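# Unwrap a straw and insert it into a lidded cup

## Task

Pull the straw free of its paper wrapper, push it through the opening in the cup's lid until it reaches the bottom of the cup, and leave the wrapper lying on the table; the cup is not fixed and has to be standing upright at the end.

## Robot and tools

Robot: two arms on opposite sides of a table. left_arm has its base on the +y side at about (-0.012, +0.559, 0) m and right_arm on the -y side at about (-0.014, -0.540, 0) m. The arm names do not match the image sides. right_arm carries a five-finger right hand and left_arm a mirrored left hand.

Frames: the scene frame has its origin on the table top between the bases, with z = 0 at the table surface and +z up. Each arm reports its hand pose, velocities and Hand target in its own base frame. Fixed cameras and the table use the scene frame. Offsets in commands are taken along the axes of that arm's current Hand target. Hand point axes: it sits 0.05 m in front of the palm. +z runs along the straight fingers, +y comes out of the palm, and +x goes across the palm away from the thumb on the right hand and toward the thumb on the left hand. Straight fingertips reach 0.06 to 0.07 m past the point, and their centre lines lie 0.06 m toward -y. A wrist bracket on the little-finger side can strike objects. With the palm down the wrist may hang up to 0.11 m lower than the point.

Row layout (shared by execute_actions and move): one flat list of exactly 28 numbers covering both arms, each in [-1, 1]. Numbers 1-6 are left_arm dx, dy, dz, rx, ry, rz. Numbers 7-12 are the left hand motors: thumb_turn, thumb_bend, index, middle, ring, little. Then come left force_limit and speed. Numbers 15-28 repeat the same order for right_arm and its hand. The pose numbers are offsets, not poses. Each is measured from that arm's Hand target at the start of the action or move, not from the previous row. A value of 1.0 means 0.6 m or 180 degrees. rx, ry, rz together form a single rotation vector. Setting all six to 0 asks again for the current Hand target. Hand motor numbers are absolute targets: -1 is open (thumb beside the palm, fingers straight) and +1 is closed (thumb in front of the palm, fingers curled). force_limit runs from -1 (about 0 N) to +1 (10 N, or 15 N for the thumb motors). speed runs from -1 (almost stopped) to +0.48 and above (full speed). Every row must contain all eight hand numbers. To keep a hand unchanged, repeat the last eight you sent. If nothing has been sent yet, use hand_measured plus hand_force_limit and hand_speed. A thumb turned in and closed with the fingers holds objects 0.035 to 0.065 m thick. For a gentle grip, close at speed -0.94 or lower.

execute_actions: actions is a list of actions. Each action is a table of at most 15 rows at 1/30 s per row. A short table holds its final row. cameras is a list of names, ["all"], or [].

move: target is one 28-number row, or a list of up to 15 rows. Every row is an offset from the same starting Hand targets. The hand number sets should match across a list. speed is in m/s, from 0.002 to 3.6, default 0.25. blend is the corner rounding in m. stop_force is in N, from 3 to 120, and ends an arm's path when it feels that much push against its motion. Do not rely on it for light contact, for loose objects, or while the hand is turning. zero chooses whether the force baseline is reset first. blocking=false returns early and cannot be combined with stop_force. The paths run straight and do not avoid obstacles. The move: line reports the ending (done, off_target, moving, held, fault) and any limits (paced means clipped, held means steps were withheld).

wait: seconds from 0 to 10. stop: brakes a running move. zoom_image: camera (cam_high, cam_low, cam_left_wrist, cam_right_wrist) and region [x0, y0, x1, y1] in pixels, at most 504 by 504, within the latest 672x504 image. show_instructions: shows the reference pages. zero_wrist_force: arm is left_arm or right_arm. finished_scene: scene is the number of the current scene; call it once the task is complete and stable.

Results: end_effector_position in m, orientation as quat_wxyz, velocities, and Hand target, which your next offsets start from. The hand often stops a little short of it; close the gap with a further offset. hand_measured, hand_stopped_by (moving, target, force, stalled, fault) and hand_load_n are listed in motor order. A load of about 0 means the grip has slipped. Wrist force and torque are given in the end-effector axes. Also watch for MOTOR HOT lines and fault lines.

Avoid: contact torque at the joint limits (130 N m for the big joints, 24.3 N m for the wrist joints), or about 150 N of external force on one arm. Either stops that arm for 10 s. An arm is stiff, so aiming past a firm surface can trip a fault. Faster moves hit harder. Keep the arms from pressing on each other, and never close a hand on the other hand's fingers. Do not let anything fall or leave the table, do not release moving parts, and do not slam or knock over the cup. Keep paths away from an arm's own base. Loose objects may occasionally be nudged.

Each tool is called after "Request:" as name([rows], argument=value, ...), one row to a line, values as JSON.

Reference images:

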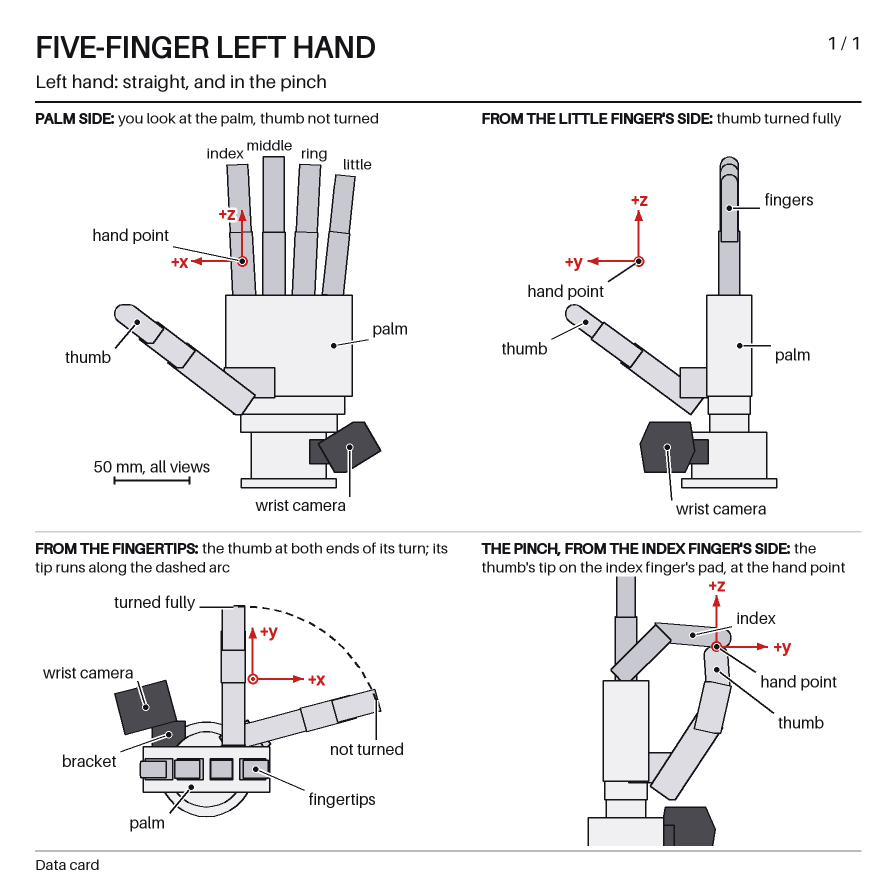

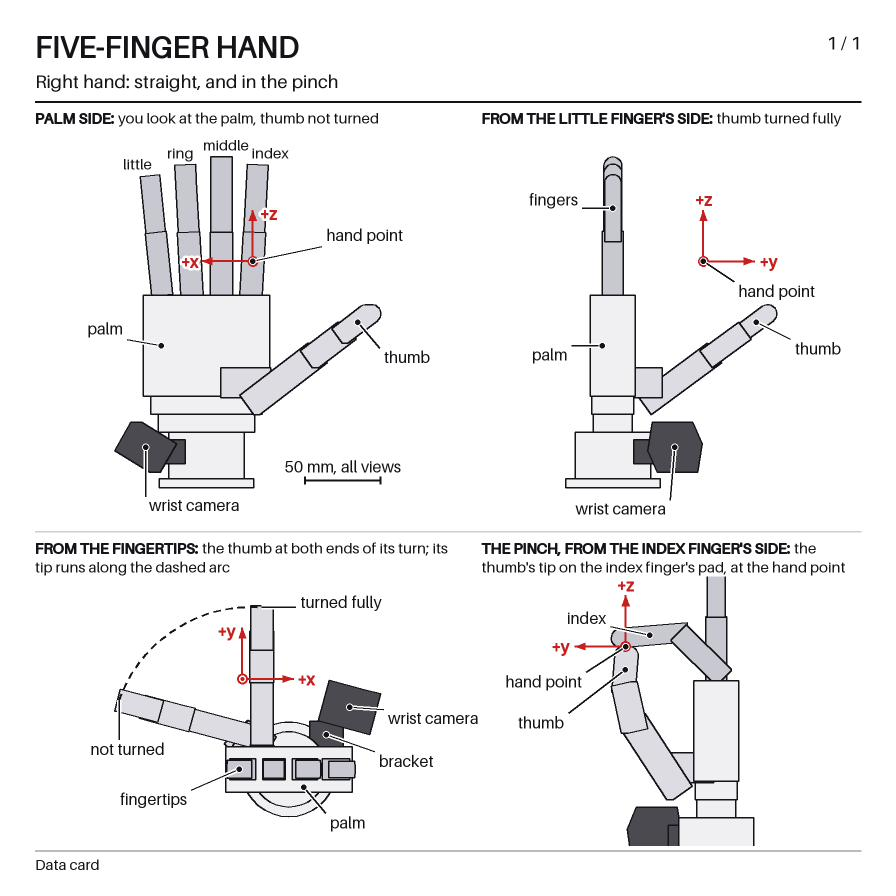

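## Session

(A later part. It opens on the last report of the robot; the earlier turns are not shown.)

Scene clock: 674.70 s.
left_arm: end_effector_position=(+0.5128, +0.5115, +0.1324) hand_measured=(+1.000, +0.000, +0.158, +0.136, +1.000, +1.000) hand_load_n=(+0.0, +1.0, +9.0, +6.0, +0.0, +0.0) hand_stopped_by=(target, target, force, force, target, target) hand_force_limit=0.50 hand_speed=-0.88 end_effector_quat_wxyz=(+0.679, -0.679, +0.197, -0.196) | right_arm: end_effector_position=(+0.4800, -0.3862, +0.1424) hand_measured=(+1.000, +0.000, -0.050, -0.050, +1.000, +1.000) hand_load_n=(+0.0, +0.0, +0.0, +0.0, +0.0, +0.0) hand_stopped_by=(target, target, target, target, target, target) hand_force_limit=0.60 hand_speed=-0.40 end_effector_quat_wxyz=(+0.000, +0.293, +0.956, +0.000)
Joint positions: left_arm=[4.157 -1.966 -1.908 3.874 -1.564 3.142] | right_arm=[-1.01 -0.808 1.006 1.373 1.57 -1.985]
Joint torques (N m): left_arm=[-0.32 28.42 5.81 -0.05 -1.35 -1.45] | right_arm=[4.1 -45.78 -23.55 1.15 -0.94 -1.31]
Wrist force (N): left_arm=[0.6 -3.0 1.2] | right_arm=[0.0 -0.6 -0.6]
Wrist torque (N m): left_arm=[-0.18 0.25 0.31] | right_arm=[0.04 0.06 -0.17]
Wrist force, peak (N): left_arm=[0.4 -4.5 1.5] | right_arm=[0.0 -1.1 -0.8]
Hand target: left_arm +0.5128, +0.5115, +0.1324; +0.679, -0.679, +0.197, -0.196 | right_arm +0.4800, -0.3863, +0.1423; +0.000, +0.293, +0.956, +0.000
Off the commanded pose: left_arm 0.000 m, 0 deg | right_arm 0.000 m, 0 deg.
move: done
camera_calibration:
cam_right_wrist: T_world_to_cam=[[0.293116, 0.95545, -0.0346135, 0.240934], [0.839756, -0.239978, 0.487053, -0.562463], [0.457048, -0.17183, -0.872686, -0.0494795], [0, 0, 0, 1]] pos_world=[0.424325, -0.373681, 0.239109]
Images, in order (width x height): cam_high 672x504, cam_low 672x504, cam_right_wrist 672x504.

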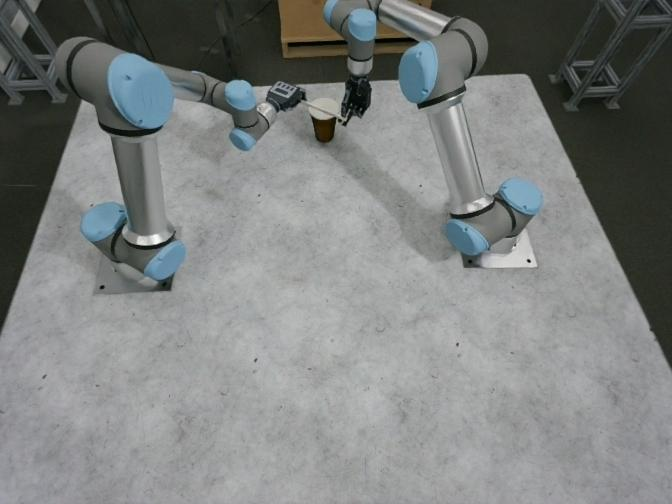

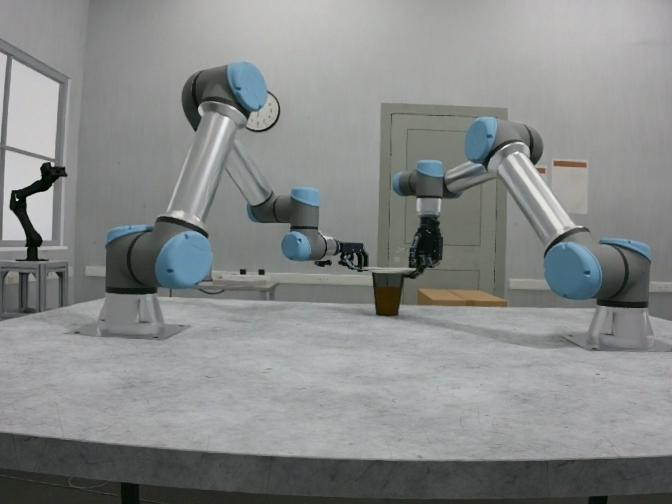

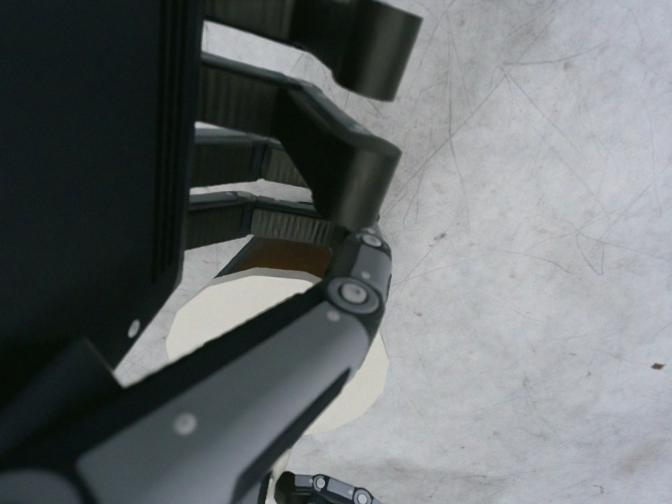

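Request:
move(target=[0,0,0,0,0,0,1,0,0.6,0.6,1,1,0.5,-0.88,0,0,0,0,0,0,1,0,0.6,0.6,1,1,0.6,-0.88], cameras=["cam_high","cam_low","cam_right_wrist"])

Scene clock: 697.53 s.
left_arm: end_effector_position=(+0.5128, +0.5115, +0.1324) hand_measured=(+1.000, +0.000, +0.158, +0.136, +1.000, +1.000) hand_load_n=(+0.0, -2.5, +9.0, +6.0, +0.0, +0.0) hand_stopped_by=(target, target, force, force, target, target) hand_force_limit=0.50 hand_speed=-0.88 end_effector_quat_wxyz=(+0.679, -0.679, +0.197, -0.196) | right_arm: end_effector_position=(+0.4800, -0.3863, +0.1423) hand_measured=(+1.000, +0.000, +0.136, +0.180, +1.000, +1.000) hand_load_n=(+0.0, -3.0, +9.0, +9.0, +0.0, +0.0) hand_stopped_by=(target, target, force, force, target, target) hand_force_limit=0.60 hand_speed=-0.88 end_effector_quat_wxyz=(+0.000, +0.293, +0.956, +0.000)
Joint positions: left_arm=[4.157 -1.966 -1.908 3.874 -1.564 3.142] | right_arm=[-1.01 -0.808 1.006 1.373 1.57 -1.985]
Joint torques (N m): left_arm=[0.36 28.02 4.4 -0.08 -2.43 -1.44] | right_arm=[-5.51 -35.74 -22.07 4.53 1.76 -1.46]
Wrist force (N): left_arm=[1.4 -2.8 1.7] | right_arm=[-0.7 -0.4 0.2]
Wrist torque (N m): left_arm=[-0.22 0.30 0.30] | right_arm=[0.07 0.09 -0.17]
Wrist force, peak (N): left_arm=[1.2 -3.8 1.4] | right_arm=[-1.0 -0.6 0.5]
Hand target: left_arm +0.5128, +0.5115, +0.1324; +0.679, -0.679, +0.197, -0.196 | right_arm +0.4800, -0.3863, +0.1423; +0.000, +0.293, +0.956, +0.000
Off the commanded pose: left_arm 0.000 m, 0 deg | right_arm 0.000 m, 0 deg.
move: done
camera_calibration:
cam_right_wrist: T_world_to_cam=[[0.29299, 0.95549, -0.0345784, 0.240994], [0.839796, -0.239888, 0.487028, -0.562441], [0.457055, -0.171733, -0.872702, -0.0494432], [0, 0, 0, 1]] pos_world=[0.424325, -0.373681, 0.239108]
Images, in order (width x height): cam_high 672x504, cam_low 672x504, cam_right_wrist 672x504.

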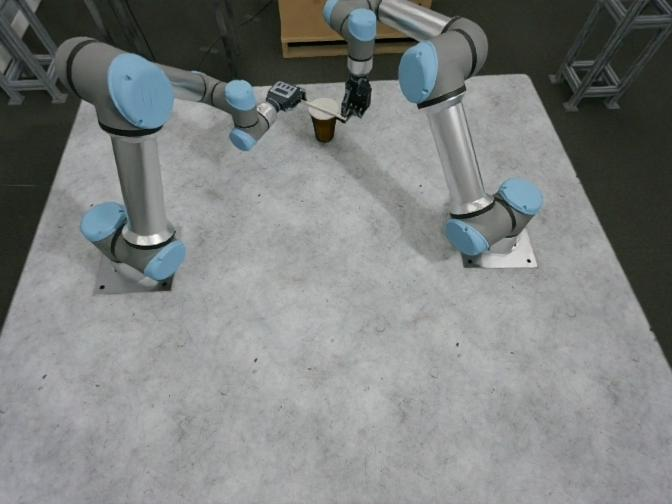

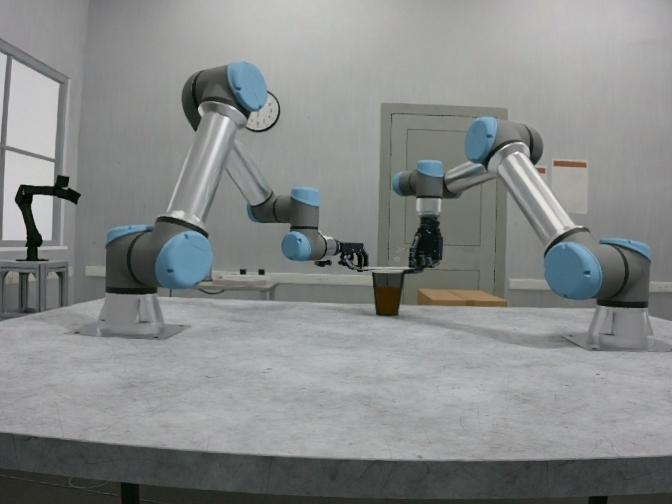

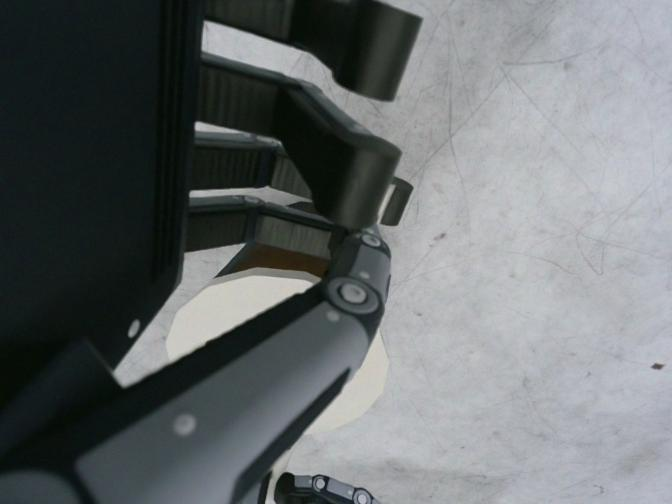

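Request:
move(target=[0,-0.0833,0,0,0,0,1,0,0.6,0.6,1,1,0.5,-0.88,0,0,-0.0833,0,0,0,1,0,0.6,0.6,1,1,0.6,-0.88], speed=0.06, cameras=["cam_high","cam_low","cam_left_wrist","cam_right_wrist"])

Request:
zoom_image(camera="cam_low", region=[320, 210, 460, 315])

Request:
zoom_image(camera="cam_high", region=[260, 50, 400, 155])

Scene clock: 703.53 s.
left_arm: end_effector_position=(+0.5129, +0.5115, +0.1825) hand_measured=(+1.000, +0.000, +0.158, +0.136, +1.000, +1.000) hand_load_n=(+0.0, -2.0, +9.0, +5.5, +0.0, +0.0) hand_stopped_by=(target, target, force, force, target, target) hand_force_limit=0.50 hand_speed=-0.88 end_effector_quat_wxyz=(+0.679, -0.679, +0.197, -0.196) | right_arm: end_effector_position=(+0.4800, -0.3863, +0.1925) hand_measured=(+1.000, +0.000, +0.136, +0.180, +1.000, +1.000) hand_load_n=(+0.0, -3.0, +9.0, +8.5, +0.0, +0.0) hand_stopped_by=(target, target, force, force, target, target) hand_force_limit=0.60 hand_speed=-0.88 end_effector_quat_wxyz=(+0.000, +0.293, +0.956, +0.000)
Joint positions: left_arm=[4.157 -1.889 -1.859 3.748 -1.564 3.142] | right_arm=[-1.01 -0.828 0.912 1.487 1.57 -1.985]
Joint torques (N m): left_arm=[-3.43 22.81 7.86 2.59 -2.76 -1.25] | right_arm=[-3.29 -35.08 -11.36 -0.3 -1.03 -1.43]
Wrist force (N): left_arm=[0.3 -2.5 1.7] | right_arm=[-0.3 -0.2 0.1]
Wrist torque (N m): left_arm=[-0.22 0.34 0.28] | right_arm=[0.09 0.13 -0.18]
Wrist force, peak (N): left_arm=[1.6 -3.3 1.4] | right_arm=[-0.9 -0.3 1.1]
Hand target: left_arm +0.5128, +0.5115, +0.1824; +0.679, -0.679, +0.197, -0.196 | right_arm +0.4800, -0.3863, +0.1923; +0.000, +0.293, +0.956, +0.000
Off the commanded pose: left_arm 0.000 m, 0 deg | right_arm 0.000 m, 0 deg.
move: done
camera_calibration:
cam_left_wrist: T_world_to_cam=[[0.2267, -0.105787, 0.968203, -0.238139], [0.462203, -0.863331, -0.202552, 0.245329], [0.857307, 0.493425, -0.146821, -0.550026], [0, 0, 0, 1]] pos_world=[0.412136, 0.458005, 0.199502]
cam_right_wrist: T_world_to_cam=[[0.293069, 0.955461, -0.034716, 0.242722], [0.839734, -0.239872, 0.487143, -0.586842], [0.457119, -0.171919, -0.872632, -0.00583663], [0, 0, 0, 1]] pos_world=[0.424325, -0.373682, 0.289209]

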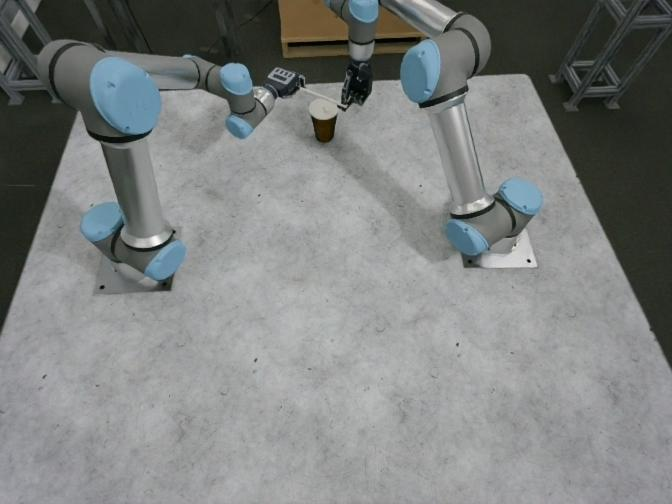

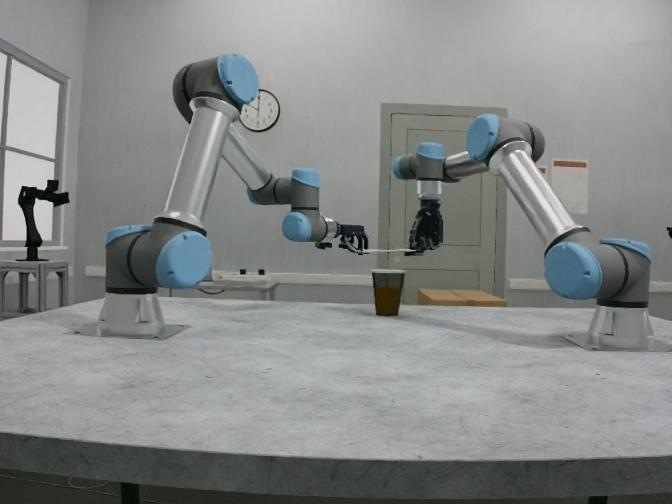

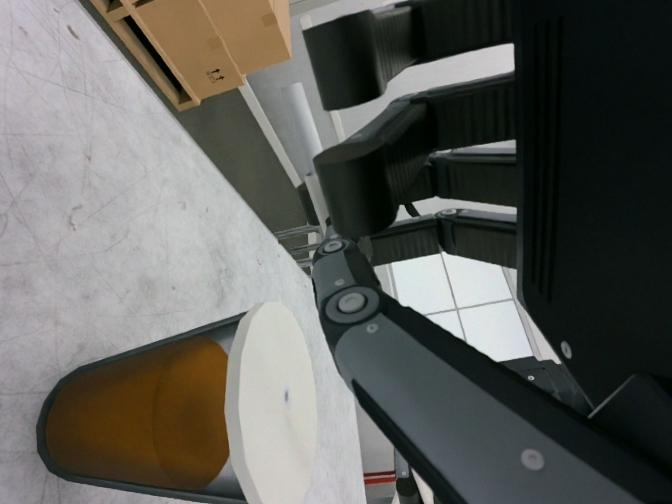

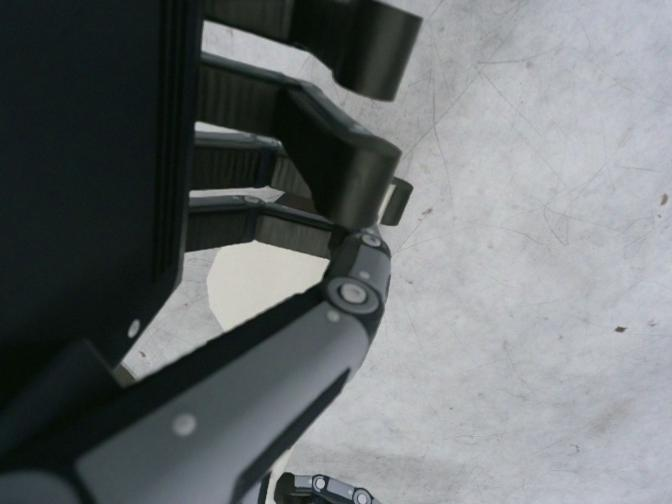

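Scaled by 3.600.

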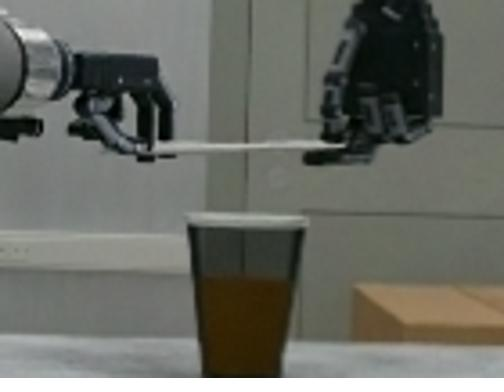

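Scaled by 3.600.

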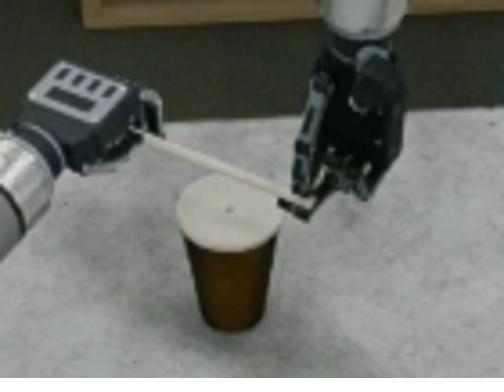

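Request:
move(target=[0,0,0,0,0,0,1,0,-0.05,-0.05,1,1,0.5,-0.5,0,0,0,0,0,0,1,0,0.6,0.6,1,1,0.6,-0.88], cameras=["cam_high","cam_low","cam_left_wrist","cam_right_wrist"])

Request:
zoom_image(camera="cam_low", region=[320, 210, 460, 315])

Request:
zoom_image(camera="cam_left_wrist", region=[240, 60, 460, 280])

Scene clock: 747.90 s.
left_arm: end_effector_position=(+0.5128, +0.5115, +0.1824) hand_measured=(+1.000, +0.000, -0.050, -0.050, +1.000, +1.000) hand_load_n=(+0.0, +0.5, +0.0, +0.0, +0.0, +0.0) hand_stopped_by=(target, target, target, target, target, target) hand_force_limit=0.50 hand_speed=-0.50 end_effector_quat_wxyz=(+0.679, -0.679, +0.197, -0.196) | right_arm: end_effector_position=(+0.4800, -0.3863, +0.1923) hand_measured=(+1.000, +0.002, +0.136, +0.180, +1.000, +1.000) hand_load_n=(-0.5, -4.5, +5.5, +7.5, +0.0, +0.0) hand_stopped_by=(target, target, force, force, target, target) hand_force_limit=0.60 hand_speed=-0.88 end_effector_quat_wxyz=(+0.000, +0.293, +0.956, +0.000)
Joint positions: left_arm=[4.157 -1.889 -1.86 3.748 -1.564 3.142] | right_arm=[-1.01 -0.828 0.912 1.487 1.57 -1.985]
Joint torques (N m): left_arm=[-3.73 24 9.2 1 -0.74 1.6] | right_arm=[5.85 -35.71 -10.42 -0.03 -0.57 -1.02]
Wrist force (N): left_arm=[0.2 -2.0 1.4] | right_arm=[0.1 -0.4 -0.3]
Wrist torque (N m): left_arm=[-0.18 0.31 0.30] | right_arm=[0.07 0.07 -0.14]
Wrist force, peak (N): left_arm=[0.4 -2.7 1.5] | right_arm=[0.0 -0.6 -0.3]
Hand target: left_arm +0.5128, +0.5115, +0.1824; +0.679, -0.679, +0.197, -0.196 | right_arm +0.4800, -0.3863, +0.1923; +0.000, +0.293, +0.956, +0.000
Off the commanded pose: left_arm 0.000 m, 0 deg | right_arm 0.000 m, 0 deg.
move: done
camera_calibration:
cam_left_wrist: T_world_to_cam=[[0.226903, -0.105561, 0.96818, -0.238214], [0.462175, -0.86337, -0.202449, 0.245278], [0.857268, 0.493405, -0.147114, -0.549823], [0, 0, 0, 1]] pos_world=[0.412036, 0.457905, 0.199403]
cam_right_wrist: T_world_to_cam=[[0.29299, 0.95549, -0.0345784, 0.242719], [0.839796, -0.239888, 0.487028, -0.586743], [0.457055, -0.171733, -0.872702, -0.00589536], [0, 0, 0, 1]] pos_world=[0.424325, -0.373681, 0.289008]

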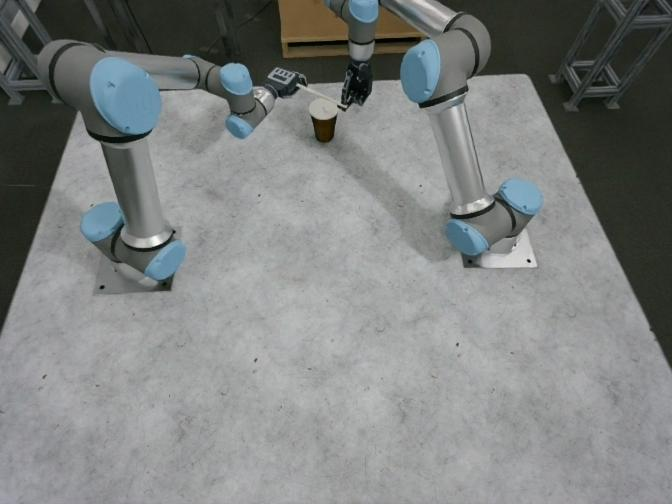

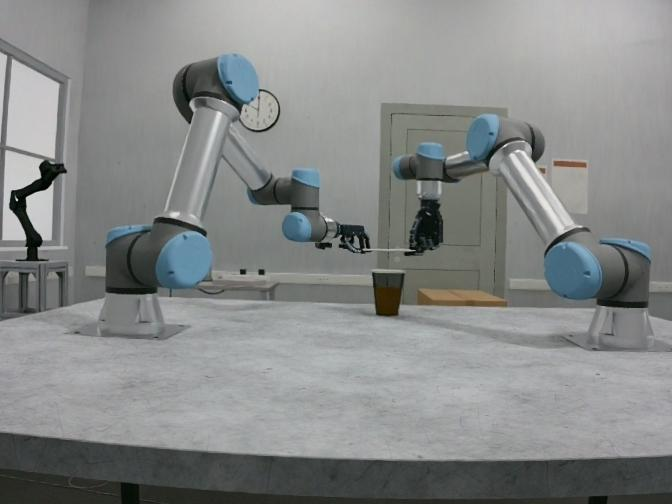

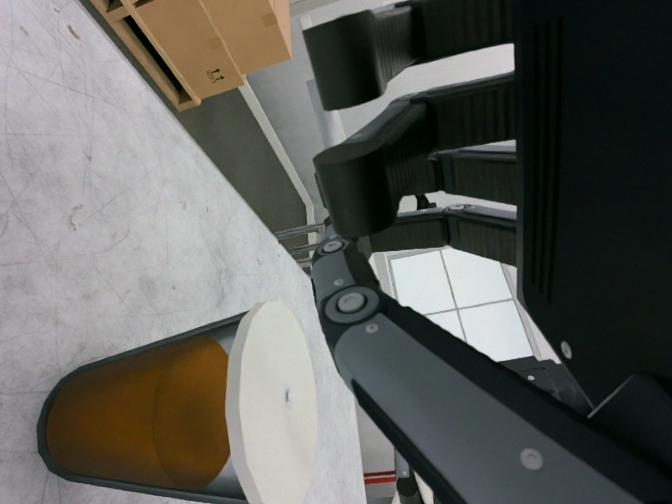

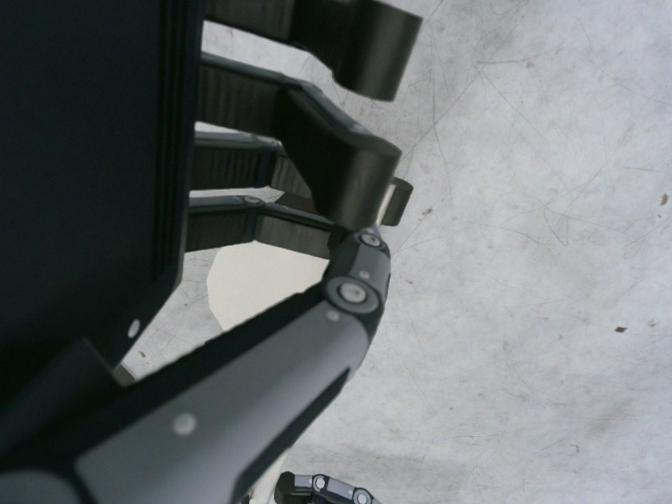

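Scaled by 3.600.

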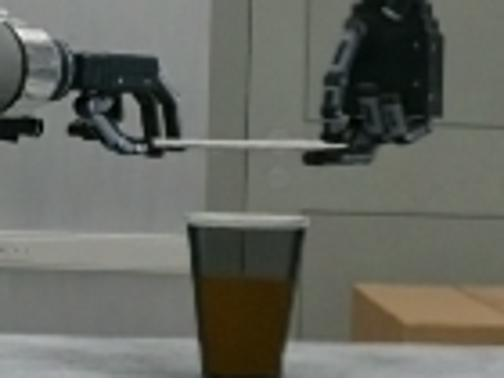

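Scaled by 2.291.

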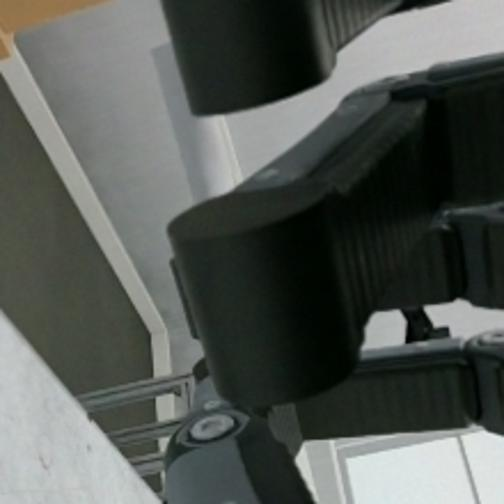

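Request:
move([
  [0,0,0,0,0,0,1,-0.35,-0.05,-1,1,1,0.5,-0.3,0,0,0,0,0,0,1,0,0.6,0.6,1,1,0.6,-0.88],
  [0,0,0,0,0,0,0.5,-0.35,-0.05,-1,1,1,0.5,-0.3,0,0,0,0,0,0,1,0,0.6,0.6,1,1,0.6,-0.88],
  [-0.0717,-0.0083,0.0013,0,0,0,0.5,-0.35,-0.05,-1,1,1,0.5,-0.3,0,0,0,0,0,0,1,0,0.6,0.6,1,1,0.6,-0.88],
], speed=0.06, cameras=["cam_high","cam_low","cam_left_wrist","cam_right_wrist"])

Request:
zoom_image(camera="cam_left_wrist", region=[240, 60, 460, 280])

Request:
zoom_image(camera="cam_low", region=[320, 215, 420, 290])

Request:
zoom_image(camera="cam_high", region=[270, 60, 370, 135])

Scene clock: 771.47 s.
left_arm: end_effector_position=(+0.4768, +0.5350, +0.1873) hand_measured=(+0.500, -0.350, -0.050, -1.000, +1.000, +1.000) hand_load_n=(-0.5, +0.0, +0.0, +0.0, +0.0, +0.0) hand_stopped_by=(target, target, target, target, target, target) hand_force_limit=0.50 hand_speed=-0.30 end_effector_quat_wxyz=(+0.679, -0.679, +0.197, -0.196) | right_arm: end_effector_position=(+0.4800, -0.3863, +0.1923) hand_measured=(+1.000, +0.002, +0.136, +0.180, +1.000, +1.000) hand_load_n=(-0.5, -4.5, +6.0, +8.0, +0.0, +0.0) hand_stopped_by=(target, target, force, force, target, target) hand_force_limit=0.60 hand_speed=-0.88 end_effector_quat_wxyz=(+0.000, +0.293, +0.956, +0.000)
Joint positions: left_arm=[4.252 -1.863 -1.881 3.743 -1.469 3.143] | right_arm=[-1.01 -0.828 0.912 1.487 1.57 -1.985]
Joint torques (N m): left_arm=[-6.89 22.88 23.44 1.11 -2.85 1.54] | right_arm=[4.71 -41.13 -13.29 0.67 -0.87 -0.29]
Wrist force (N): left_arm=[-0.5 -2.2 1.1] | right_arm=[0.0 -0.4 -0.2]
Wrist torque (N m): left_arm=[-0.18 0.41 0.24] | right_arm=[0.07 0.07 -0.15]
Wrist force, peak (N): left_arm=[0.6 -2.1 1.5] | right_arm=[0.2 -0.6 -0.3]
Hand target: left_arm +0.4769, +0.5351, +0.1874; +0.679, -0.679, +0.197, -0.196 | right_arm +0.4800, -0.3863, +0.1923; +0.000, +0.293, +0.956, +0.000
Off the commanded pose: left_arm 0.000 m, 0 deg | right_arm 0.000 m, 0 deg.
move: done
camera_calibration:
cam_left_wrist: T_world_to_cam=[[0.226939, -0.105446, 0.968184, -0.232465], [0.462104, -0.863431, -0.202353, 0.283341], [0.857297, 0.493323, -0.14722, -0.529821], [0, 0, 0, 1]] pos_world=[0.376036, 0.481506, 0.204404]
cam_right_wrist: T_world_to_cam=[[0.29299, 0.95549, -0.0345784, 0.242719], [0.839796, -0.239888, 0.487028, -0.586743], [0.457055, -0.171733, -0.872702, -0.00589536], [0, 0, 0, 1]] pos_world=[0.424325, -0.373681, 0.289008]

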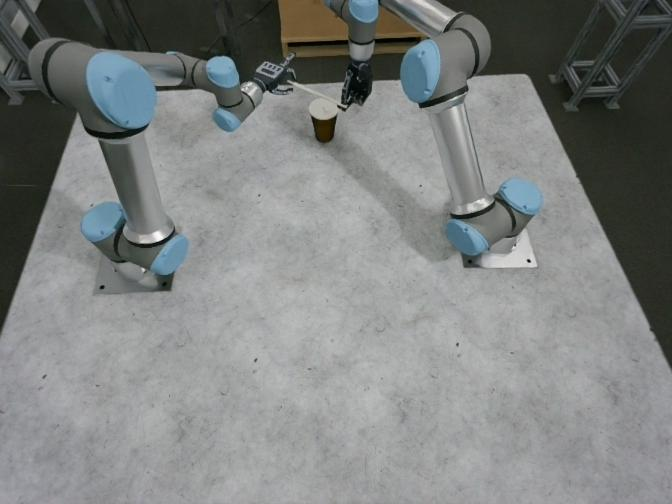

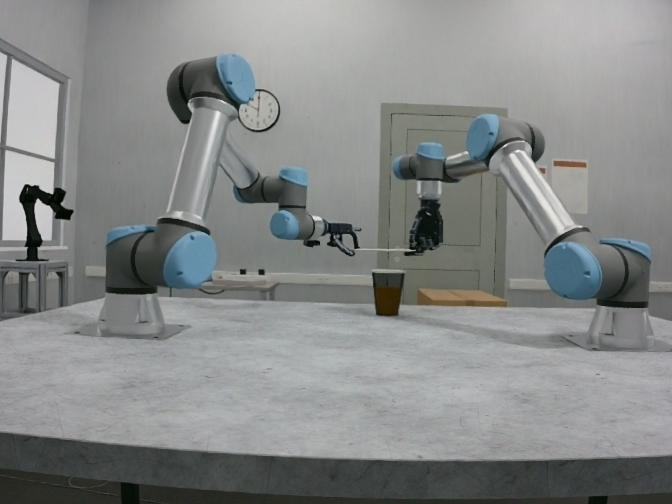

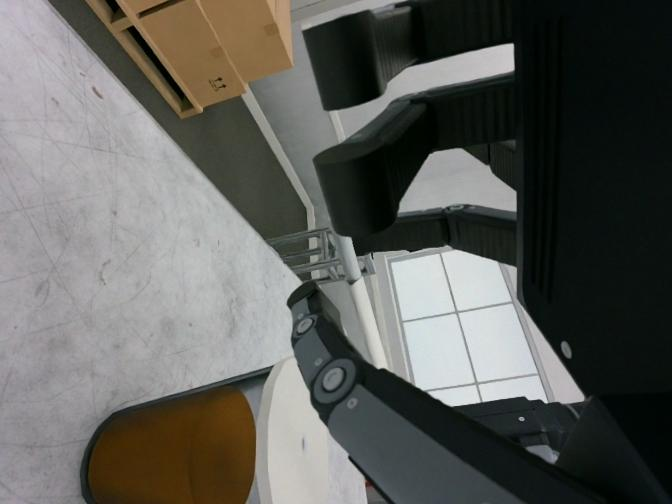

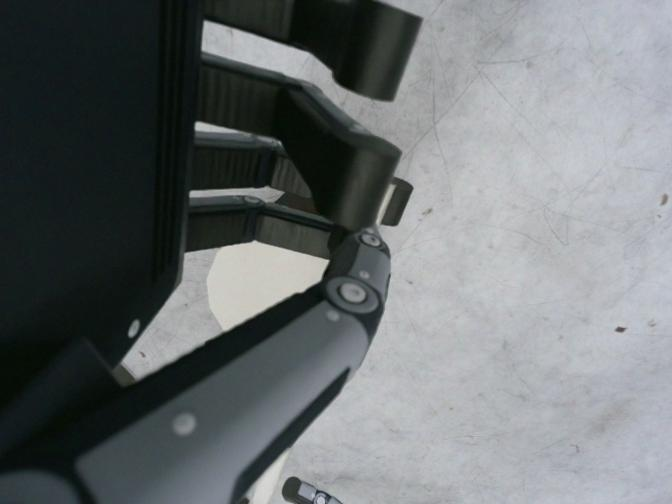

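Scaled by 2.291.

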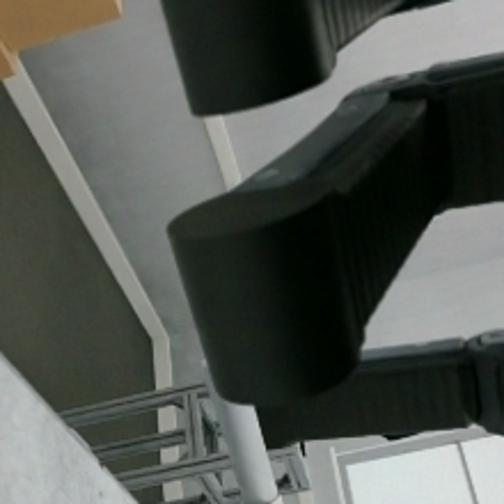

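Scaled by 5.040.

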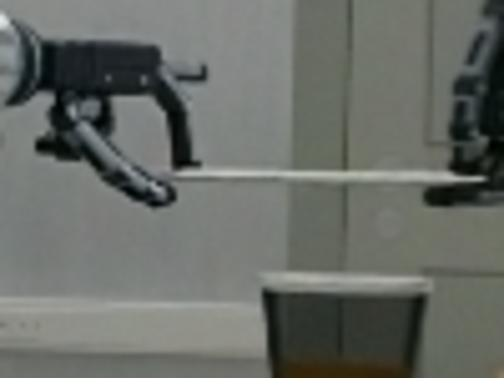

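Scaled by 5.040.

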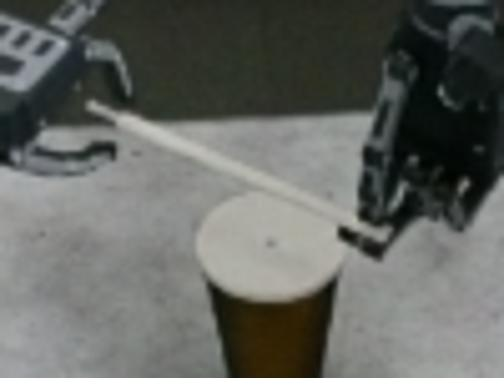

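Request:
move([
  [-0.005,0,0,0,0,0,0.5,-0.35,-0.05,-1,1,1,0.5,-0.3,0,0,0,0,0,0,1,0,0.6,0.6,1,1,0.6,-0.88],
  [-0.005,0,0,0,0,0,0.5,-0.12,-0.05,-1,1,1,0.5,-0.7,0,0,0,0,0,0,1,0,0.6,0.6,1,1,0.6,-0.88],
], speed=0.06, cameras=["cam_high","cam_low","cam_left_wrist"])

Request:
zoom_image(camera="cam_left_wrist", region=[270, 180, 420, 330])

Request:
zoom_image(camera="cam_low", region=[320, 215, 395, 271])

Request:
zoom_image(camera="cam_high", region=[260, 50, 335, 106])

Scene clock: 822.67 s.
left_arm: end_effector_position=(+0.4743, +0.5367, +0.1874) hand_measured=(+0.500, -0.120, -0.050, -1.000, +1.000, +1.000) hand_load_n=(+0.0, +0.5, +0.0, +0.0, +0.0, +0.0) hand_stopped_by=(target, target, target, target, target, target) hand_force_limit=0.50 hand_speed=-0.70 end_effector_quat_wxyz=(+0.679, -0.679, +0.197, -0.196) | right_arm: end_effector_position=(+0.4800, -0.3863, +0.1923) hand_measured=(+1.000, +0.002, +0.136, +0.180, +1.000, +1.000) hand_load_n=(-0.5, -4.5, +6.0, +7.5, +0.0, +0.0) hand_stopped_by=(target, target, force, force, target, target) hand_force_limit=0.60 hand_speed=-0.88 end_effector_quat_wxyz=(+0.000, +0.293, +0.956, +0.000)
Joint positions: left_arm=[4.259 -1.862 -1.883 3.744 -1.462 3.143] | right_arm=[-1.01 -0.828 0.912 1.487 1.57 -1.985]
Joint torques (N m): left_arm=[-2.54 35.49 11.33 2.56 -2.66 -1.19] | right_arm=[3.93 -46.52 -13.62 1.75 -0.76 0.64]
Wrist force (N): left_arm=[-0.3 -2.1 1.1] | right_arm=[-0.1 -0.5 -0.4]
Wrist torque (N m): left_arm=[-0.17 0.37 0.26] | right_arm=[0.05 0.09 -0.16]
Wrist force, peak (N): left_arm=[-0.3 -2.4 1.2] | right_arm=[0.1 -0.5 -0.6]
Hand target: left_arm +0.4743, +0.5367, +0.1874; +0.679, -0.679, +0.197, -0.196 | right_arm +0.4800, -0.3863, +0.1923; +0.000, +0.293, +0.956, +0.000
Off the commanded pose: left_arm 0.000 m, 0 deg | right_arm 0.000 m, 0 deg.
move: done
camera_calibration:
cam_left_wrist: T_world_to_cam=[[0.226903, -0.105561, 0.96818, -0.231659], [0.462175, -0.86337, -0.202449, 0.285841], [0.857268, 0.493405, -0.147114, -0.528517], [0, 0, 0, 1]] pos_world=[0.373536, 0.483105, 0.204403]
Images, in order (width x height): cam_high 672x504, cam_low 672x504, cam_left_wrist 672x504.

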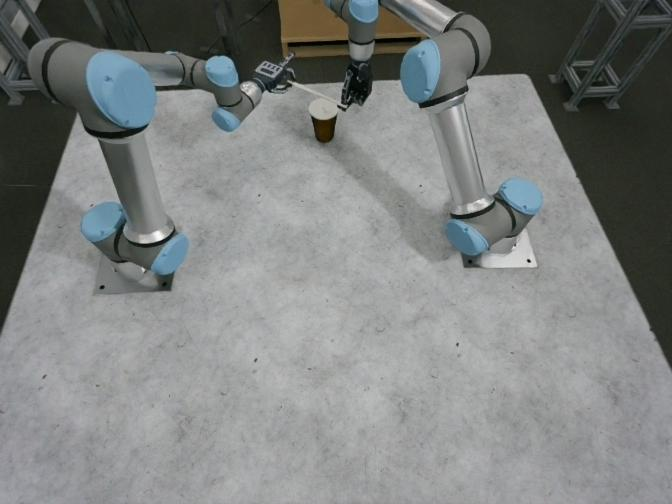

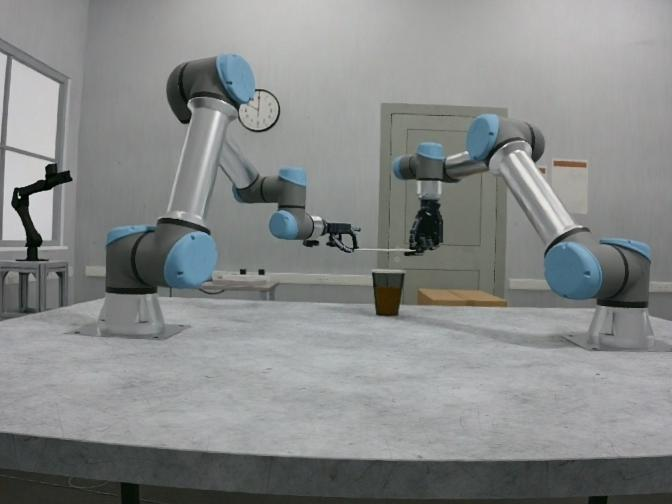

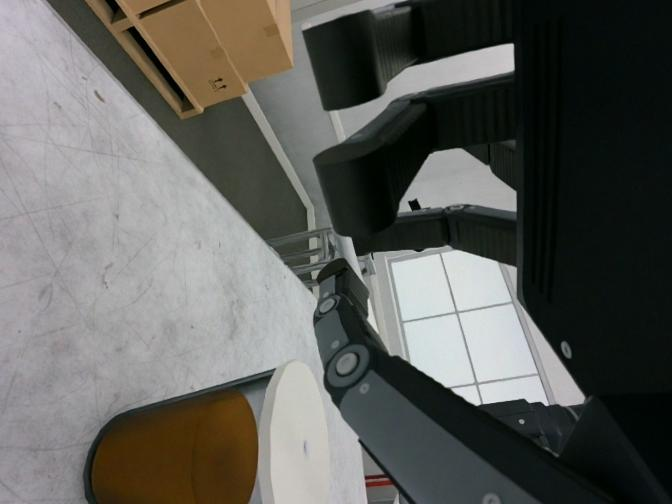

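Scaled by 3.360.

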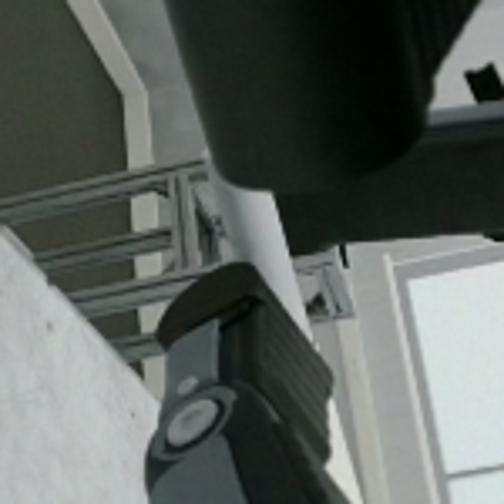

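Scaled by 6.720.

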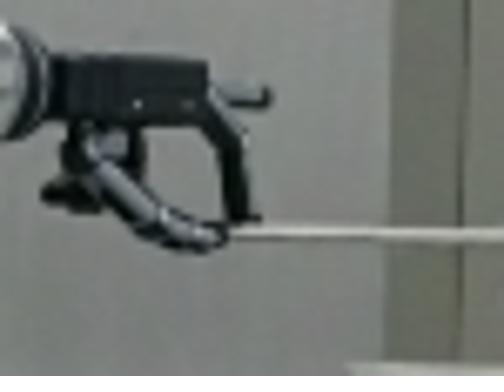

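Scaled by 6.720.

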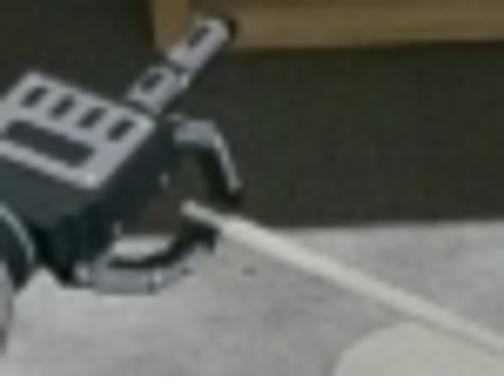

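Request:
move(target=[0,0,0,0,0,0,0.5,-0.12,0.6,-1,1,1,0.7,-0.88,0,0,0,0,0,0,1,0,0.6,0.6,1,1,0.6,-0.88], cameras=["cam_high","cam_low","cam_left_wrist"])

Request:
zoom_image(camera="cam_left_wrist", region=[270, 180, 420, 330])

Request:
zoom_image(camera="cam_low", region=[320, 215, 395, 271])

Request:
zoom_image(camera="cam_high", region=[260, 50, 335, 106])

Scene clock: 848.43 s.
left_arm: end_effector_position=(+0.4743, +0.5367, +0.1874) hand_measured=(+0.500, -0.120, +0.168, -1.000, +1.000, +1.000) hand_load_n=(-1.0, +3.0, +10.5, -0.5, +0.0, +0.0) hand_stopped_by=(target, target, force, target, target, target) hand_force_limit=0.70 hand_speed=-0.88 end_effector_quat_wxyz=(+0.679, -0.679, +0.197, -0.196) | right_arm: end_effector_position=(+0.4800, -0.3863, +0.1923) hand_measured=(+1.000, +0.002, +0.136, +0.180, +1.000, +1.000) hand_load_n=(-0.5, -4.0, +6.5, +8.0, +0.0, +0.0) hand_stopped_by=(target, target, force, force, target, target) hand_force_limit=0.60 hand_speed=-0.88 end_effector_quat_wxyz=(+0.000, +0.293, +0.956, +0.000)
Joint positions: left_arm=[4.259 -1.862 -1.883 3.744 -1.462 3.143] | right_arm=[-1.01 -0.828 0.912 1.487 1.57 -1.985]
Joint torques (N m): left_arm=[-4.77 31.36 24.86 0.99 -2.58 -0.14] | right_arm=[4.39 -50.43 -13.88 2.36 -1.01 0.82]
Wrist force (N): left_arm=[-0.7 -1.9 0.8] | right_arm=[0.3 -0.6 -0.2]
Wrist torque (N m): left_arm=[-0.12 0.45 0.25] | right_arm=[0.08 0.10 -0.18]
Wrist force, peak (N): left_arm=[-0.2 -2.1 1.5] | right_arm=[0.3 -0.6 -0.4]
Hand target: left_arm +0.4743, +0.5367, +0.1874; +0.679, -0.679, +0.197, -0.196 | right_arm +0.4800, -0.3863, +0.1923; +0.000, +0.293, +0.956, +0.000
Off the commanded pose: left_arm 0.000 m, 0 deg | right_arm 0.000 m, 0 deg.
move: done
camera_calibration:
cam_left_wrist: T_world_to_cam=[[0.226903, -0.105561, 0.96818, -0.231659], [0.462175, -0.86337, -0.202449, 0.285841], [0.857268, 0.493405, -0.147114, -0.528517], [0, 0, 0, 1]] pos_world=[0.373536, 0.483105, 0.204403]
Images, in order (width x height): cam_high 672x504, cam_low 672x504, cam_left_wrist 672x504.

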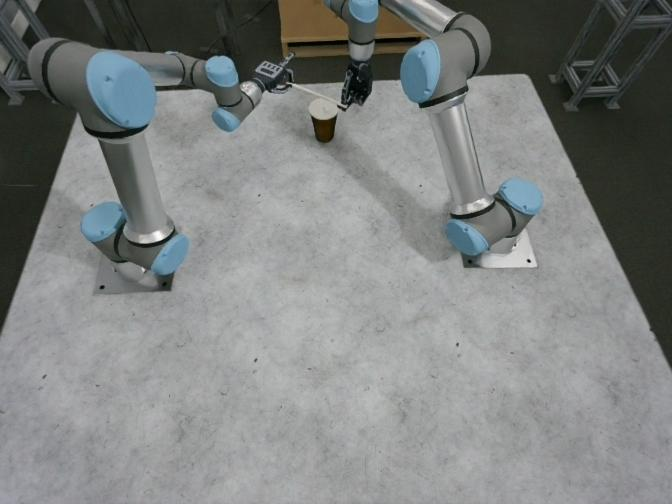

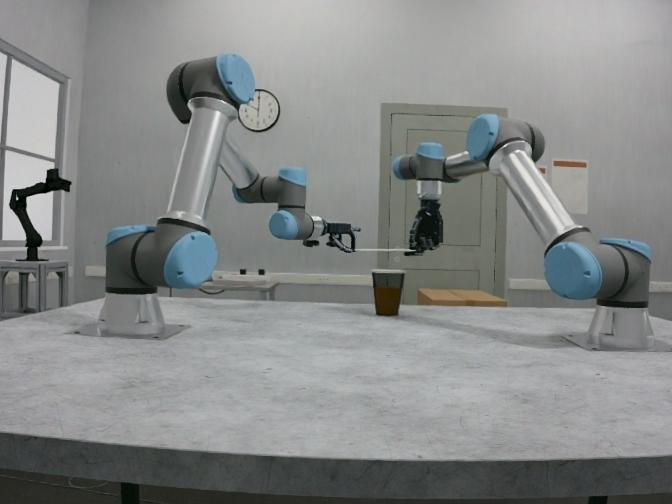

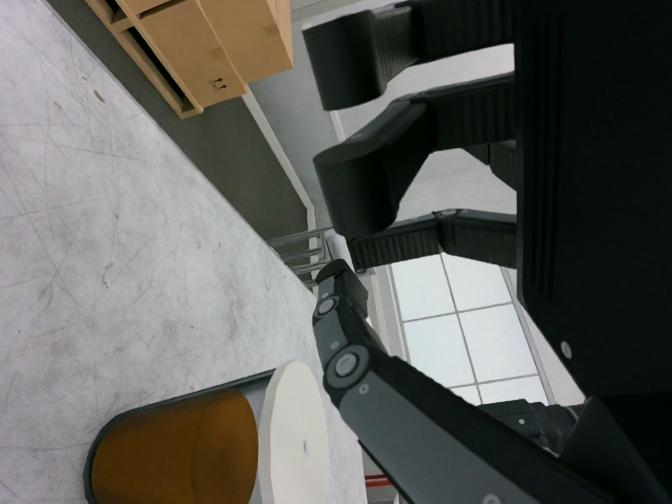

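Scaled by 3.360.

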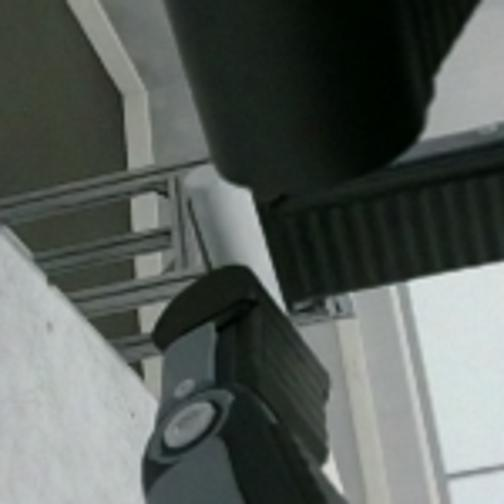

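Scaled by 6.720.

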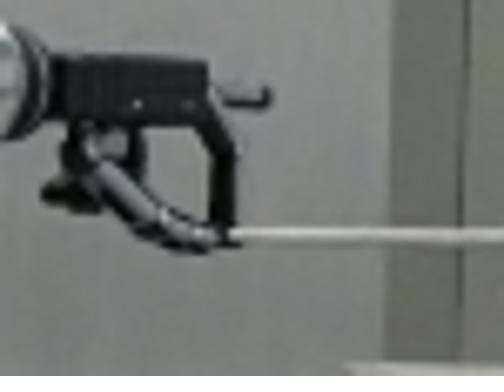

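Scaled by 6.720.

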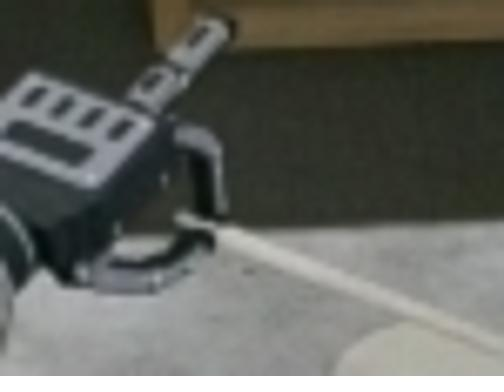

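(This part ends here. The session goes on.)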